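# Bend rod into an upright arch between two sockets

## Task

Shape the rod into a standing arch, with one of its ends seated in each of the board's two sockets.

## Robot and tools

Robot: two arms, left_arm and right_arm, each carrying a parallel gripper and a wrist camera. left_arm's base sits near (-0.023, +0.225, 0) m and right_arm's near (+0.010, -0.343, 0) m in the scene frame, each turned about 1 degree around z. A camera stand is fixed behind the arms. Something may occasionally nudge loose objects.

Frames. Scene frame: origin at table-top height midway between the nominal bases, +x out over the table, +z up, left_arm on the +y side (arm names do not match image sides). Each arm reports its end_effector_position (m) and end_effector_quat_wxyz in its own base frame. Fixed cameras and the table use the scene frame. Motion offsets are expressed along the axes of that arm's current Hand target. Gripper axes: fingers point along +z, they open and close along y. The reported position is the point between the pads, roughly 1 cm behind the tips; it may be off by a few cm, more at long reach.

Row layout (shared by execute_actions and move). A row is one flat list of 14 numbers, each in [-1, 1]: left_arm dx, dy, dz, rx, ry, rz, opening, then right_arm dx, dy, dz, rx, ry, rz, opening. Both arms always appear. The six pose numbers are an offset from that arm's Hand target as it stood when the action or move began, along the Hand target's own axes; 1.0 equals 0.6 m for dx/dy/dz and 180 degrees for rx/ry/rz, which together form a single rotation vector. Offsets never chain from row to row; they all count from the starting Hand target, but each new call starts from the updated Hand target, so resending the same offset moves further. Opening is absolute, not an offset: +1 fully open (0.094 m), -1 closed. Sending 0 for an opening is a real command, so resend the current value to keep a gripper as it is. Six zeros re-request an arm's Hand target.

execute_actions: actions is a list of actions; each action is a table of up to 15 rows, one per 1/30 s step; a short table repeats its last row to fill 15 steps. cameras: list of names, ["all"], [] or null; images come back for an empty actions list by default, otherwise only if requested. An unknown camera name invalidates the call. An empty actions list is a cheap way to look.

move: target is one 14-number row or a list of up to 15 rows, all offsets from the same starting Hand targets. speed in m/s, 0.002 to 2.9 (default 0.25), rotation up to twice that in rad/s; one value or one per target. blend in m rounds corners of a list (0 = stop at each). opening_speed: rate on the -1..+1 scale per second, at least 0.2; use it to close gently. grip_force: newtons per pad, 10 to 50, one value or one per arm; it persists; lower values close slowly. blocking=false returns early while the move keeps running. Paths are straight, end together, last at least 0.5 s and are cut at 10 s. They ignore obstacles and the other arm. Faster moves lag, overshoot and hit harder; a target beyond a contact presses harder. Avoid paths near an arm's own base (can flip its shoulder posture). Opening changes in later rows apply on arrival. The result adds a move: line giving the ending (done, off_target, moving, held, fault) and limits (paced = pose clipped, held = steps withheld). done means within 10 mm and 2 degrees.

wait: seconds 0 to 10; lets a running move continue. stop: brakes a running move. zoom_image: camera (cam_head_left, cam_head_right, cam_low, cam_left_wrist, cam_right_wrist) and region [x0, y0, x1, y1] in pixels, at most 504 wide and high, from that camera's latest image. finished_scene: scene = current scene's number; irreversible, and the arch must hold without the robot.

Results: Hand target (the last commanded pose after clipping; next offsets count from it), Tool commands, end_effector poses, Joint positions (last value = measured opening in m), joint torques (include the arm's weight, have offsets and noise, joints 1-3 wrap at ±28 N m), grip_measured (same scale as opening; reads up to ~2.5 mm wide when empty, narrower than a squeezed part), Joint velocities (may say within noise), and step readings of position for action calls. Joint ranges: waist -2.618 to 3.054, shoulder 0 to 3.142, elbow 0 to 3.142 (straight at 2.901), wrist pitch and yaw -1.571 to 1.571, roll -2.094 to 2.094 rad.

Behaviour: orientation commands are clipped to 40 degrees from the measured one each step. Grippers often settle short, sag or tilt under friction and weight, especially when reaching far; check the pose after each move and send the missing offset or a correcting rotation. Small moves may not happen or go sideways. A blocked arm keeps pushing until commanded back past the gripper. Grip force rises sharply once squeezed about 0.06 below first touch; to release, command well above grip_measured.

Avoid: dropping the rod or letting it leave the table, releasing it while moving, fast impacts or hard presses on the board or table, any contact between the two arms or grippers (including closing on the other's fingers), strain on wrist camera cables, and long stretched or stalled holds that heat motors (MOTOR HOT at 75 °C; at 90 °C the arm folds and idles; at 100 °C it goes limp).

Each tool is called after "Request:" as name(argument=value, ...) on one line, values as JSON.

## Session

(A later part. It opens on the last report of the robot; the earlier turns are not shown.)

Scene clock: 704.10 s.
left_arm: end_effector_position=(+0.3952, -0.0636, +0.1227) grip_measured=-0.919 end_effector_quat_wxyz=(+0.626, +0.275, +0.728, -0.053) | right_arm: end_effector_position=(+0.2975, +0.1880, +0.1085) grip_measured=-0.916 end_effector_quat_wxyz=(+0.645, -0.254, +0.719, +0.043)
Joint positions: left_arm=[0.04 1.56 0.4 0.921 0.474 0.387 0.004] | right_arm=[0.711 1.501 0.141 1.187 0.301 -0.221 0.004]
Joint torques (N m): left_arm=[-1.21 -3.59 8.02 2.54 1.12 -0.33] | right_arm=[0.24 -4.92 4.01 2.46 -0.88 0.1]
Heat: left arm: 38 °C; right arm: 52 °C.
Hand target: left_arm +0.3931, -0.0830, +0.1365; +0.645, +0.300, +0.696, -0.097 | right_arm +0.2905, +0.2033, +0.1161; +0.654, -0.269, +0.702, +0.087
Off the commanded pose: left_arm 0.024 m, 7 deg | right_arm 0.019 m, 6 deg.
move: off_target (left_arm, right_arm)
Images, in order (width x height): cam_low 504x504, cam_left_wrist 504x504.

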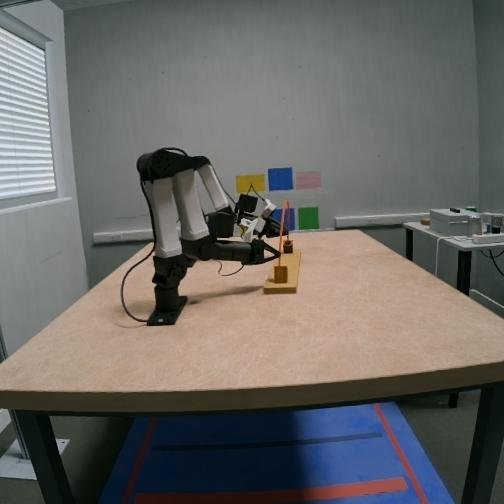

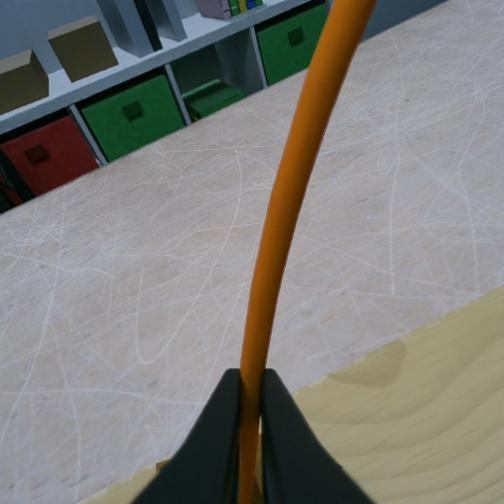

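Request:
move(target=[0.0217, 0.0003, -0.0004, 0, 0, 0, -1, 0, 0, 0, 0, 0, 0, -1], speed=0.06, cameras=["cam_low", "cam_left_wrist", "cam_right_wrist", "cam_head_left"])

Request:
zoom_image(camera="cam_low", region=[230, 190, 320, 300])

Request:
zoom_image(camera="cam_head_left", region=[180, 240, 380, 340])

Scene clock: 717.90 s.
left_arm: end_effector_position=(+0.3994, -0.0622, +0.1205) grip_measured=-0.919 end_effector_quat_wxyz=(+0.638, +0.279, +0.716, -0.055) | right_arm: end_effector_position=(+0.2975, +0.1880, +0.1085) grip_measured=-0.916 end_effector_quat_wxyz=(+0.645, -0.254, +0.719, +0.043)
Joint positions: left_arm=[0.054 1.625 0.4 1.018 0.502 0.387 0.004] | right_arm=[0.711 1.501 0.141 1.187 0.301 -0.221 0.004]
Joint torques (N m): left_arm=[-1.06 -3.6 6.24 2.42 0.98 -0.32] | right_arm=[0.24 -4.92 4.01 2.46 -0.88 0.1]
Heat: left arm: 38 °C; right arm: 52 °C.
Hand target: left_arm +0.3931, -0.0790, +0.1241; +0.645, +0.300, +0.696, -0.097 | right_arm +0.2905, +0.2033, +0.1161; +0.654, -0.269, +0.702, +0.087
Off the commanded pose: left_arm 0.018 m, 6 deg | right_arm 0.019 m, 6 deg.
move: off_target (left_arm, right_arm)
Images, in order (width x height): cam_head_left 504x504, cam_low 504x504, cam_left_wrist 504x504, cam_right_wrist 504x504.

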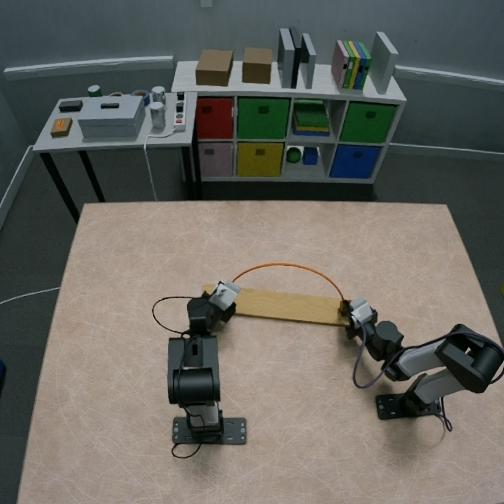

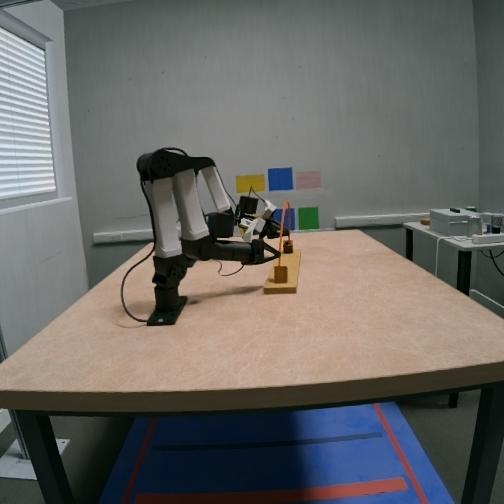

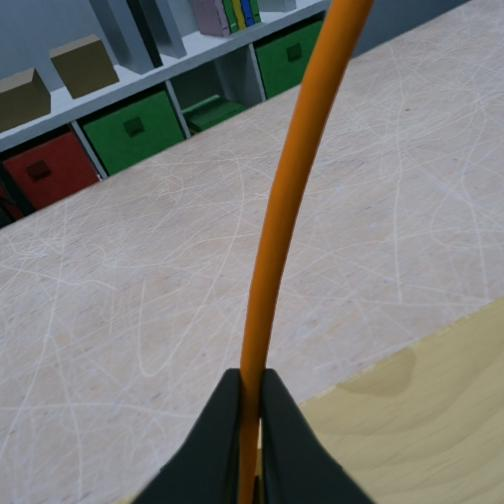

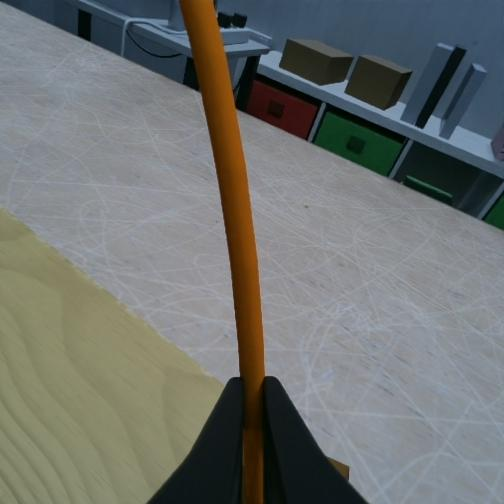

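Scaled by 4.582.

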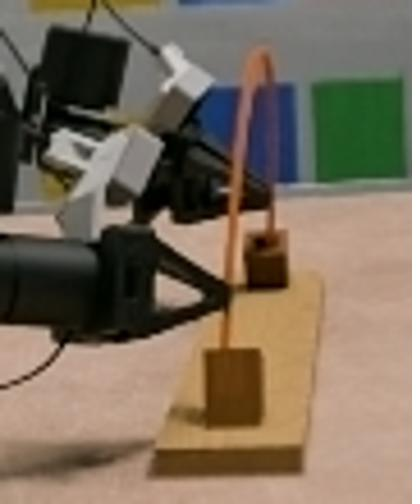

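Scaled by 2.520.

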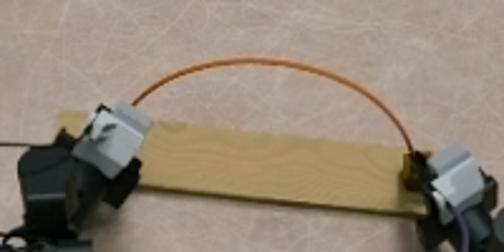

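Request:
move(target=[0.0096, 0.0049, -0.0192, 0, 0, 0, -1, 0.0093, -0.0129, -0.0073, 0, 0, 0, -1], speed=0.05, cameras=["cam_low", "cam_head_left"])

Request:
zoom_image(camera="cam_low", region=[230, 190, 320, 300])

Request:
zoom_image(camera="cam_head_left", region=[180, 240, 380, 340])

Scene clock: 742.73 s.
left_arm: end_effector_position=(+0.3953, -0.0556, +0.1226) grip_measured=-0.919 end_effector_quat_wxyz=(+0.644, +0.282, +0.708, -0.061) | right_arm: end_effector_position=(+0.2960, +0.1839, +0.1081) grip_measured=-0.920 end_effector_quat_wxyz=(+0.647, -0.259, +0.715, +0.054)
Joint positions: left_arm=[0.093 1.625 0.387 1.044 0.559 0.388 0.004] | right_arm=[0.676 1.501 0.118 1.221 0.241 -0.225 0.004]
Joint torques (N m): left_arm=[-0.68 -4.1 4.46 2.29 0.85 -0.22] | right_arm=[-0.5 -4.42 3.51 2.45 -0.7 0.08]
Heat: left arm: 39 °C; right arm: 52 °C.
Hand target: left_arm +0.3851, -0.0690, +0.1211; +0.645, +0.300, +0.696, -0.097 | right_arm +0.2905, +0.1932, +0.1131; +0.654, -0.269, +0.702, +0.087
Off the commanded pose: left_arm 0.017 m, 5 deg | right_arm 0.012 m, 4 deg.
move: off_target (left_arm, right_arm)
Images, in order (width x height): cam_head_left 504x504, cam_low 504x504.

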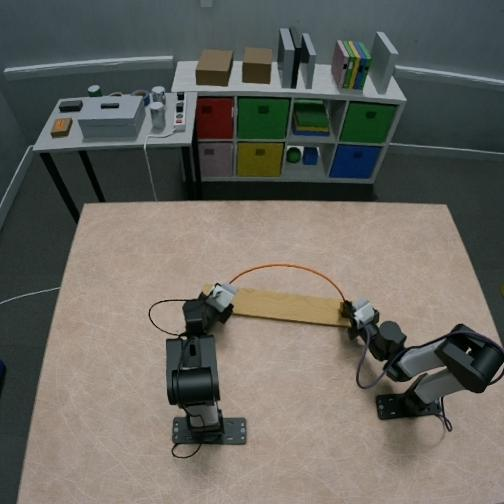

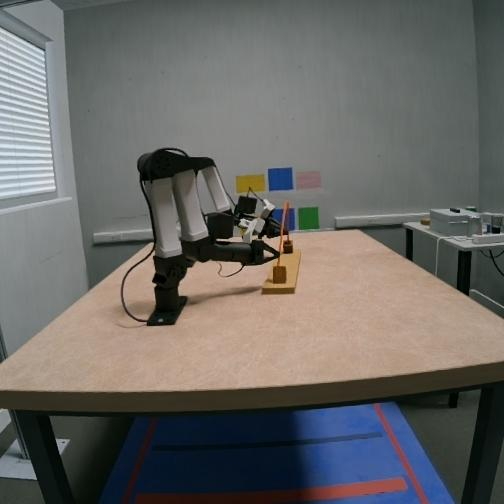

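Scaled by 4.582.

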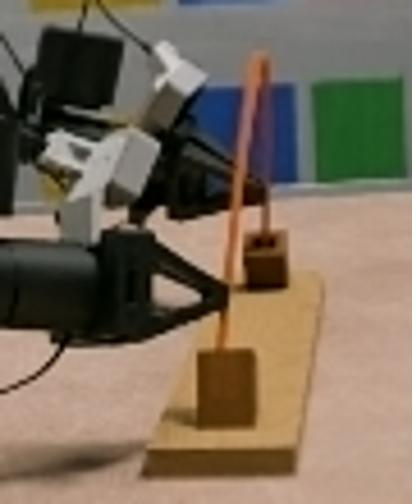

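Scaled by 2.520.

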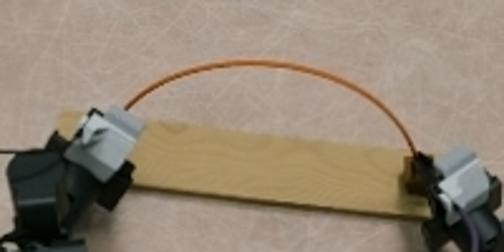

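Request:
move(target=[-0.0001, -0.0072, -0.0113, -0.0066, -0.0178, 0.0116, -1, 0, 0.0049, -0.0088, 0.0060, -0.0187, -0.0106, -1], speed=0.05, cameras=["cam_low", "cam_head_left"])

Request:
zoom_image(camera="cam_low", region=[230, 190, 320, 300])

Scene clock: 760.77 s.
left_arm: end_effector_position=(+0.3850, -0.0596, +0.1224) grip_measured=-0.919 end_effector_quat_wxyz=(+0.667, +0.294, +0.682, -0.059) | right_arm: end_effector_position=(+0.2871, +0.1880, +0.0995) grip_measured=-0.993 end_effector_quat_wxyz=(+0.656, -0.274, +0.701, +0.062)
Joint positions: left_arm=[0.097 1.68 0.327 1.228 0.588 0.388 0.004] | right_arm=[0.692 1.635 0.075 1.424 0.223 -0.249 0]
Joint torques (N m): left_arm=[-0.64 -3.58 4.05 2.41 0.58 -0.32] | right_arm=[0.34 -3.74 2.74 2.88 -0.14 -0.08]
Heat: left arm: 41 °C; right arm: 56 °C.
Hand target: left_arm +0.3771, -0.0689, +0.1210; +0.669, +0.303, +0.674, -0.086 | right_arm +0.2845, +0.1932, +0.1130; +0.678, -0.272, +0.679, +0.077
Off the commanded pose: left_arm 0.012 m, 3 deg | right_arm 0.015 m, 4 deg.
move: off_target (left_arm, right_arm)
Images, in order (width x height): cam_head_left 504x504, cam_low 504x504.

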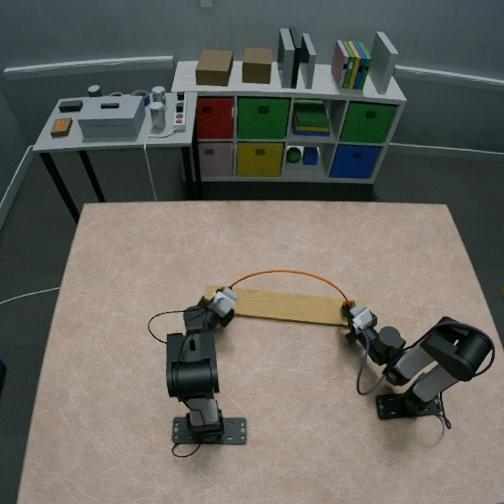

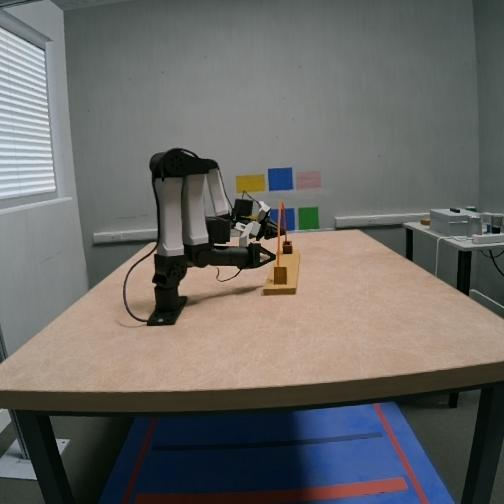

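Scaled by 4.582.

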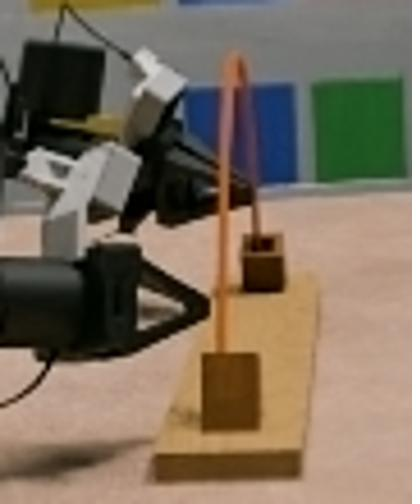

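Request:
move(target=[0.0030, 0.0080, -0.0052, 0, 0, 0, -1, 0, 0, -0.1667, 0, 0, 0, -1], speed=0.15, cameras=["cam_low", "cam_head_left", "cam_right_wrist"])

Request:
zoom_image(camera="cam_low", region=[230, 190, 320, 300])

Request:
zoom_image(camera="cam_head_left", region=[180, 240, 380, 340])

Scene clock: 781.77 s.
left_arm: end_effector_position=(+0.3830, -0.0584, +0.1222) grip_measured=-0.919 end_effector_quat_wxyz=(+0.667, +0.299, +0.680, -0.067) | right_arm: end_effector_position=(+0.2025, +0.1463, +0.1324) grip_measured=-0.993 end_effector_quat_wxyz=(+0.637, -0.275, +0.718, +0.062)
Joint positions: left_arm=[0.114 1.683 0.327 1.23 0.625 0.388 0.004] | right_arm=[0.957 0.201 0.012 -0.018 0.485 -0.171 0]
Joint torques (N m): left_arm=[0.01 -3.54 4.22 2.34 0.5 -0.28] | right_arm=[0.31 0.4 6.9 1.57 -0.1 0.11]
Heat: left arm: 42 °C; right arm: 59 °C.
Hand target: left_arm +0.3770, -0.0629, +0.1209; +0.669, +0.303, +0.674, -0.086 | right_arm +0.1966, +0.1458, +0.1199; +0.678, -0.272, +0.679, +0.077
Off the commanded pose: left_arm 0.008 m, 2 deg | right_arm 0.014 m, 7 deg.
joint sent to its limit (right arm) — joint 3 (elbow), lower limit, where the elbow is as bent as it goes. The joint targets are off in orientation, not in position.
move: off_target (right_arm)
Images, in order (width x height): cam_head_left 504x504, cam_low 504x504, cam_right_wrist 504x504.

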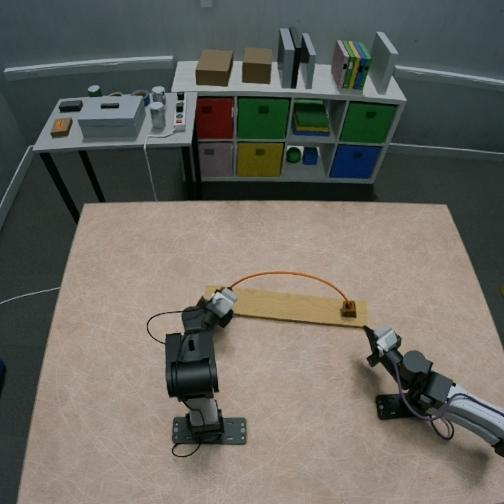

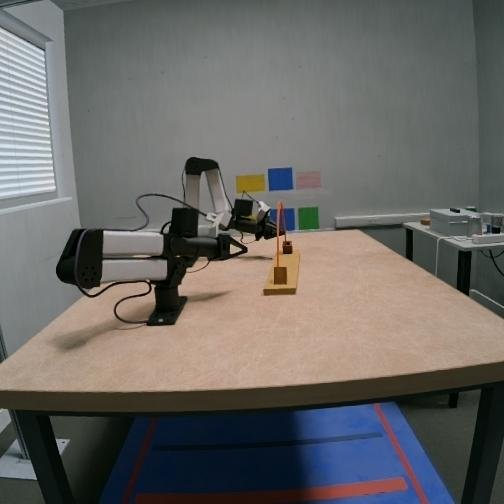

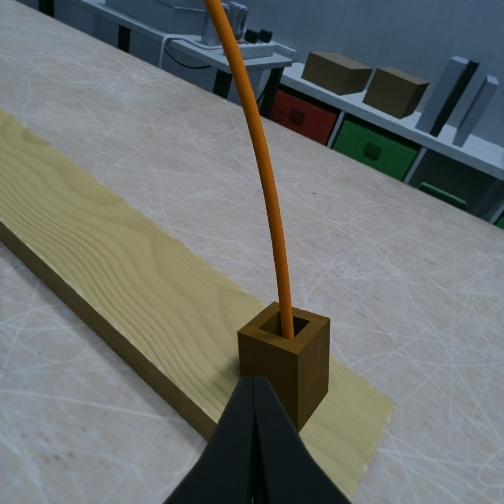

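Scaled by 4.582.

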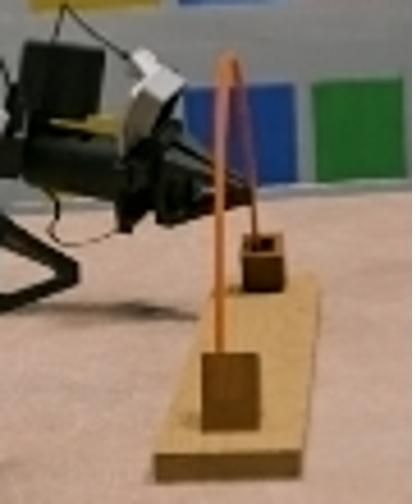

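Scaled by 2.520.

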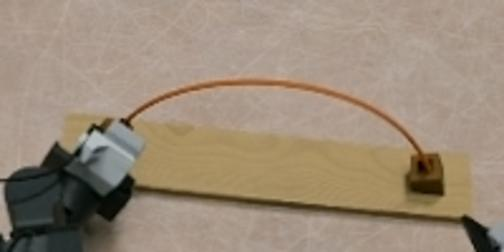

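Request:
move(target=[0, 0, 0, 0, 0, 0, -0.7, 0, 0, 0, 0, 0, 0, -1], opening_speed=0.3, speed=0.05, cameras=["cam_low", "cam_head_left", "cam_left_wrist"])

Request:
zoom_image(camera="cam_low", region=[230, 190, 320, 300])

Scene clock: 798.93 s.
left_arm: end_effector_position=(+0.3809, -0.0621, +0.1214) grip_measured=-0.703 end_effector_quat_wxyz=(+0.665, +0.301, +0.679, -0.081) | right_arm: end_effector_position=(+0.2012, +0.1461, +0.1324) grip_measured=-0.993 end_effector_quat_wxyz=(+0.637, -0.276, +0.717, +0.064)
Joint positions: left_arm=[0.114 1.686 0.327 1.23 0.649 0.374 0.014] | right_arm=[0.957 0.179 0.012 -0.04 0.479 -0.171 0]
Joint torques (N m): left_arm=[0.02 -3.66 4.12 2.37 0.24 -0.26] | right_arm=[0.16 0.46 6.91 1.57 -0.1 0.1]
Heat: left arm: 42 °C; right arm: 52 °C.
Hand target: left_arm +0.3770, -0.0629, +0.1209; +0.669, +0.303, +0.674, -0.086 | right_arm +0.1966, +0.1458, +0.1199; +0.678, -0.272, +0.679, +0.077
Off the commanded pose: left_arm 0.004 m, 1 deg | right_arm 0.013 m, 7 deg.
joint sent to its limit (right arm) — joint 3 (elbow), lower limit, where the elbow is as bent as it goes. The joint targets are off in orientation, not in position.
move: off_target (right_arm)
Images, in order (width x height): cam_head_left 504x504, cam_low 504x504, cam_left_wrist 504x504.

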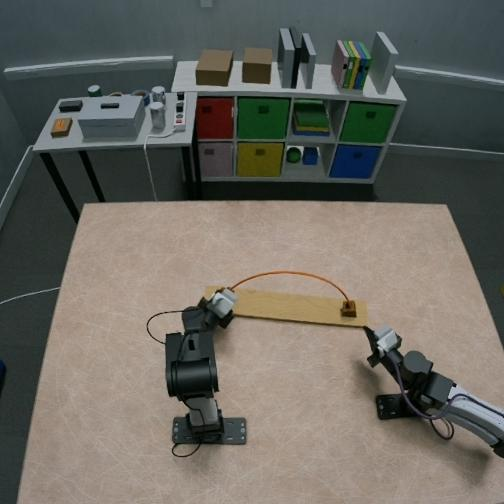

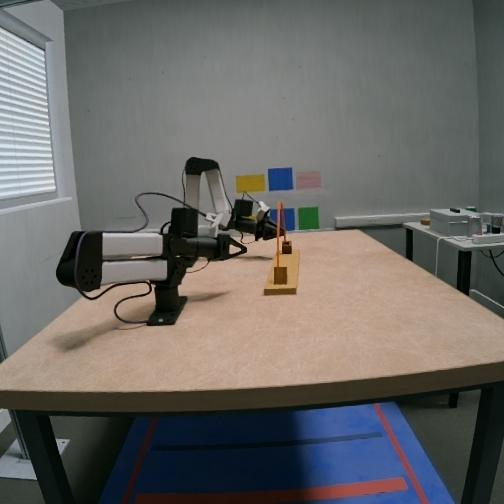

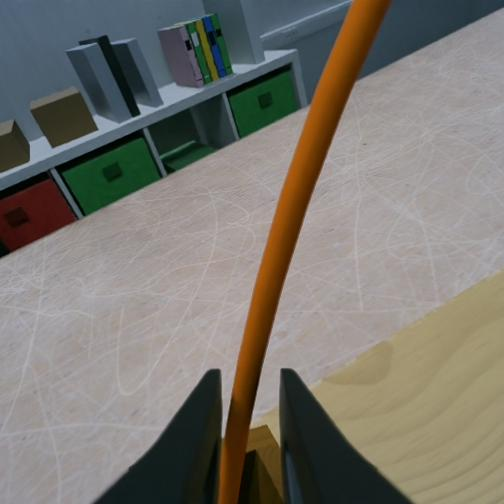

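Scaled by 4.582.

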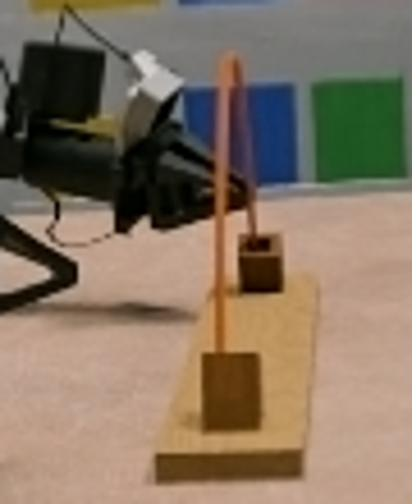

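Request:
move(target=[0, 0, 0, 0, 0, 0, 0.1, 0, 0, 0, 0, 0, 0, -1], opening_speed=0.5, speed=0.05, cameras=["cam_low", "cam_left_wrist"])

Request:
zoom_image(camera="cam_low", region=[230, 190, 320, 300])

Scene clock: 804.50 s.
left_arm: end_effector_position=(+0.3809, -0.0621, +0.1214) grip_measured=+0.097 end_effector_quat_wxyz=(+0.665, +0.301, +0.679, -0.081) | right_arm: end_effector_position=(+0.2011, +0.1461, +0.1320) grip_measured=-0.993 end_effector_quat_wxyz=(+0.636, -0.277, +0.717, +0.064)
Joint positions: left_arm=[0.114 1.686 0.327 1.23 0.649 0.374 0.052] | right_arm=[0.957 0.179 0.012 -0.041 0.479 -0.171 0]
Joint torques (N m): left_arm=[-0.03 -3.66 4.16 2.37 0.25 -0.24] | right_arm=[0.17 0.42 6.91 1.57 -0.1 0.1]
Heat: left arm: 42 °C; right arm: 51 °C.
Hand target: left_arm +0.3770, -0.0629, +0.1209; +0.669, +0.303, +0.674, -0.086 | right_arm +0.1966, +0.1458, +0.1199; +0.678, -0.272, +0.679, +0.077
Off the commanded pose: left_arm 0.004 m, 1 deg | right_arm 0.013 m, 7 deg.
joint sent to its limit (right arm) — joint 3 (elbow), lower limit, where the elbow is as bent as it goes. The joint targets are off in orientation, not in position.
move: off_target (right_arm)
Images, in order (width x height): cam_low 504x504, cam_left_wrist 504x504.

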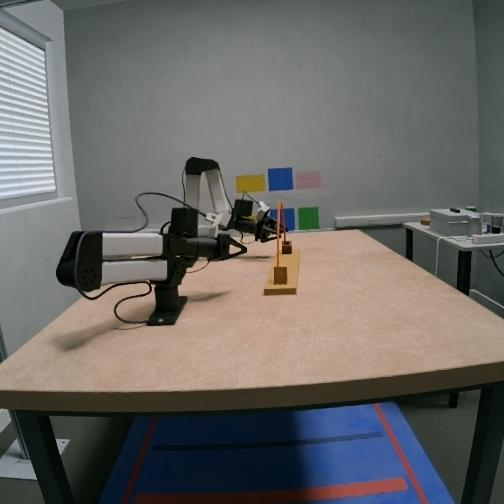

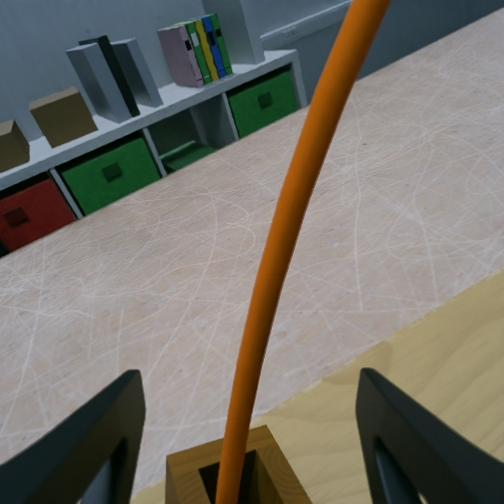

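Scaled by 4.582.

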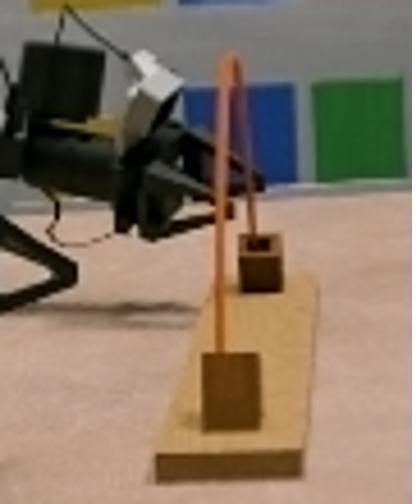

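Request:
move(target=[0, 0, -0.2, 0, 0, 0, 0.1, 0, 0, 0, 0, 0, 0, -1], speed=0.12, cameras=["cam_low", "cam_head_left", "cam_left_wrist"])

Request:
zoom_image(camera="cam_low", region=[230, 190, 320, 300])

Request:
zoom_image(camera="cam_head_left", region=[180, 240, 380, 340])

Scene clock: 814.60 s.
left_arm: end_effector_position=(+0.2762, -0.0003, +0.1310) grip_measured=+0.097 end_effector_quat_wxyz=(+0.671, +0.295, +0.675, -0.086) | right_arm: end_effector_position=(+0.2011, +0.1461, +0.1320) grip_measured=-0.993 end_effector_quat_wxyz=(+0.636, -0.277, +0.717, +0.064)
Joint positions: left_arm=[0.608 1.223 0.062 0.955 1.139 0.471 0.052] | right_arm=[0.957 0.179 0.012 -0.041 0.479 -0.171 0]
Joint torques (N m): left_arm=[0.18 -2.54 7.32 1.31 0.34 0.13] | right_arm=[0.14 0.42 6.91 1.58 -0.1 0.1]
Heat: left arm: 41 °C; right arm: 50 °C.
Hand target: left_arm +0.2752, -0.0004, +0.1318; +0.669, +0.303, +0.674, -0.086 | right_arm +0.1966, +0.1458, +0.1199; +0.678, -0.272, +0.679, +0.077
Off the commanded pose: left_arm 0.001 m, 1 deg | right_arm 0.013 m, 7 deg.
joint sent to its limit (right arm) — joint 3 (elbow), lower limit, where the elbow is as bent as it goes. The joint targets are off in orientation, not in position.
move: off_target (right_arm)
Images, in order (width x height): cam_head_left 504x504, cam_low 504x504, cam_left_wrist 504x504.

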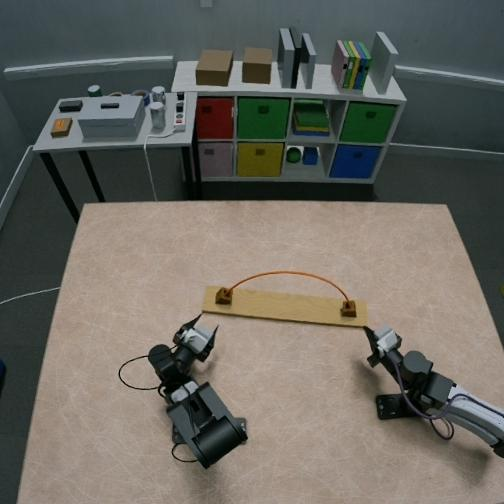

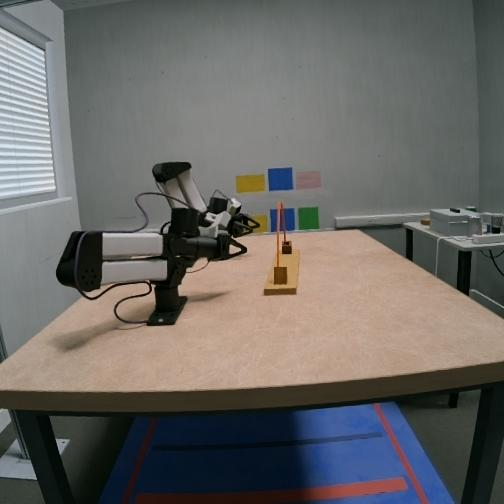

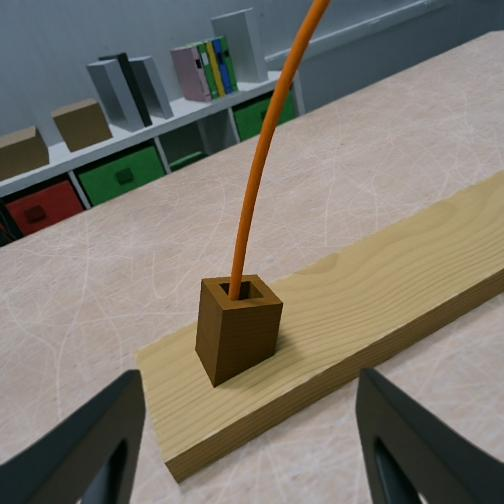

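Scaled by 4.582.

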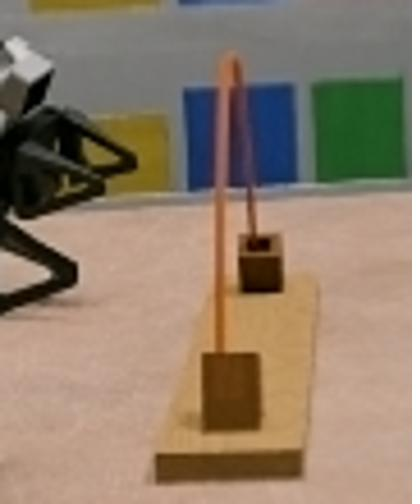

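Scaled by 2.520.

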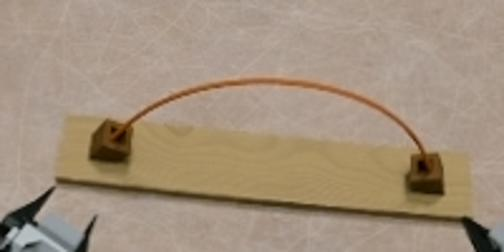

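Request:
wait(seconds=1, cameras=["cam_low"])

Request:
zoom_image(camera="cam_low", region=[230, 190, 320, 300])

Scene clock: 822.70 s.
left_arm: end_effector_position=(+0.2762, -0.0003, +0.1310) grip_measured=+0.097 end_effector_quat_wxyz=(+0.671, +0.295, +0.675, -0.086) | right_arm: end_effector_position=(+0.2011, +0.1461, +0.1320) grip_measured=-0.993 end_effector_quat_wxyz=(+0.636, -0.277, +0.717, +0.064)
Joint positions: left_arm=[0.608 1.223 0.062 0.955 1.139 0.471 0.052] | right_arm=[0.957 0.179 0.012 -0.041 0.479 -0.171 0]
Joint torques (N m): left_arm=[0.13 -2.58 7.31 1.31 0.36 0.11] | right_arm=[0.17 0.42 6.9 1.58 -0.1 0.1]
Heat: left arm: 40 °C; right arm: 49 °C.
Hand target: left_arm +0.2752, -0.0004, +0.1318; +0.669, +0.303, +0.674, -0.086 | right_arm +0.1966, +0.1458, +0.1199; +0.678, -0.272, +0.679, +0.077
Tool commands: left_gripper/opening=+0.1 right_gripper/opening=-1.0
Off the commanded pose: left_arm 0.001 m, 1 deg | right_arm 0.013 m, 7 deg.
wait: 1.00 s; at rest from the start
Images, in order (width x height): cam_low 504x504.

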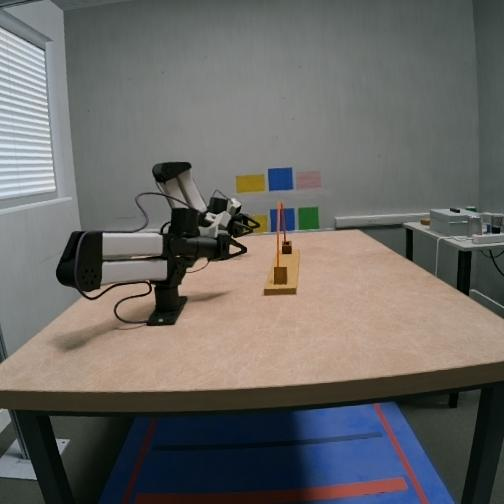

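Scaled by 4.582.

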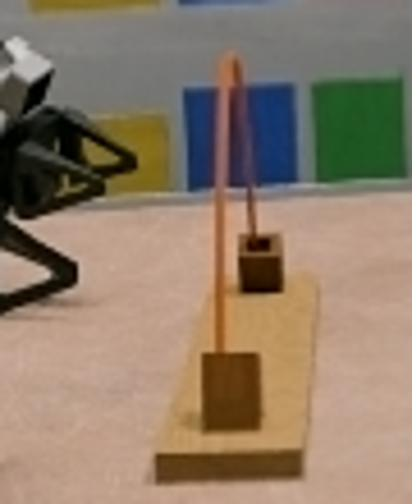

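Request:
finished_scene(scene=2)

The scene is finished: the task was done.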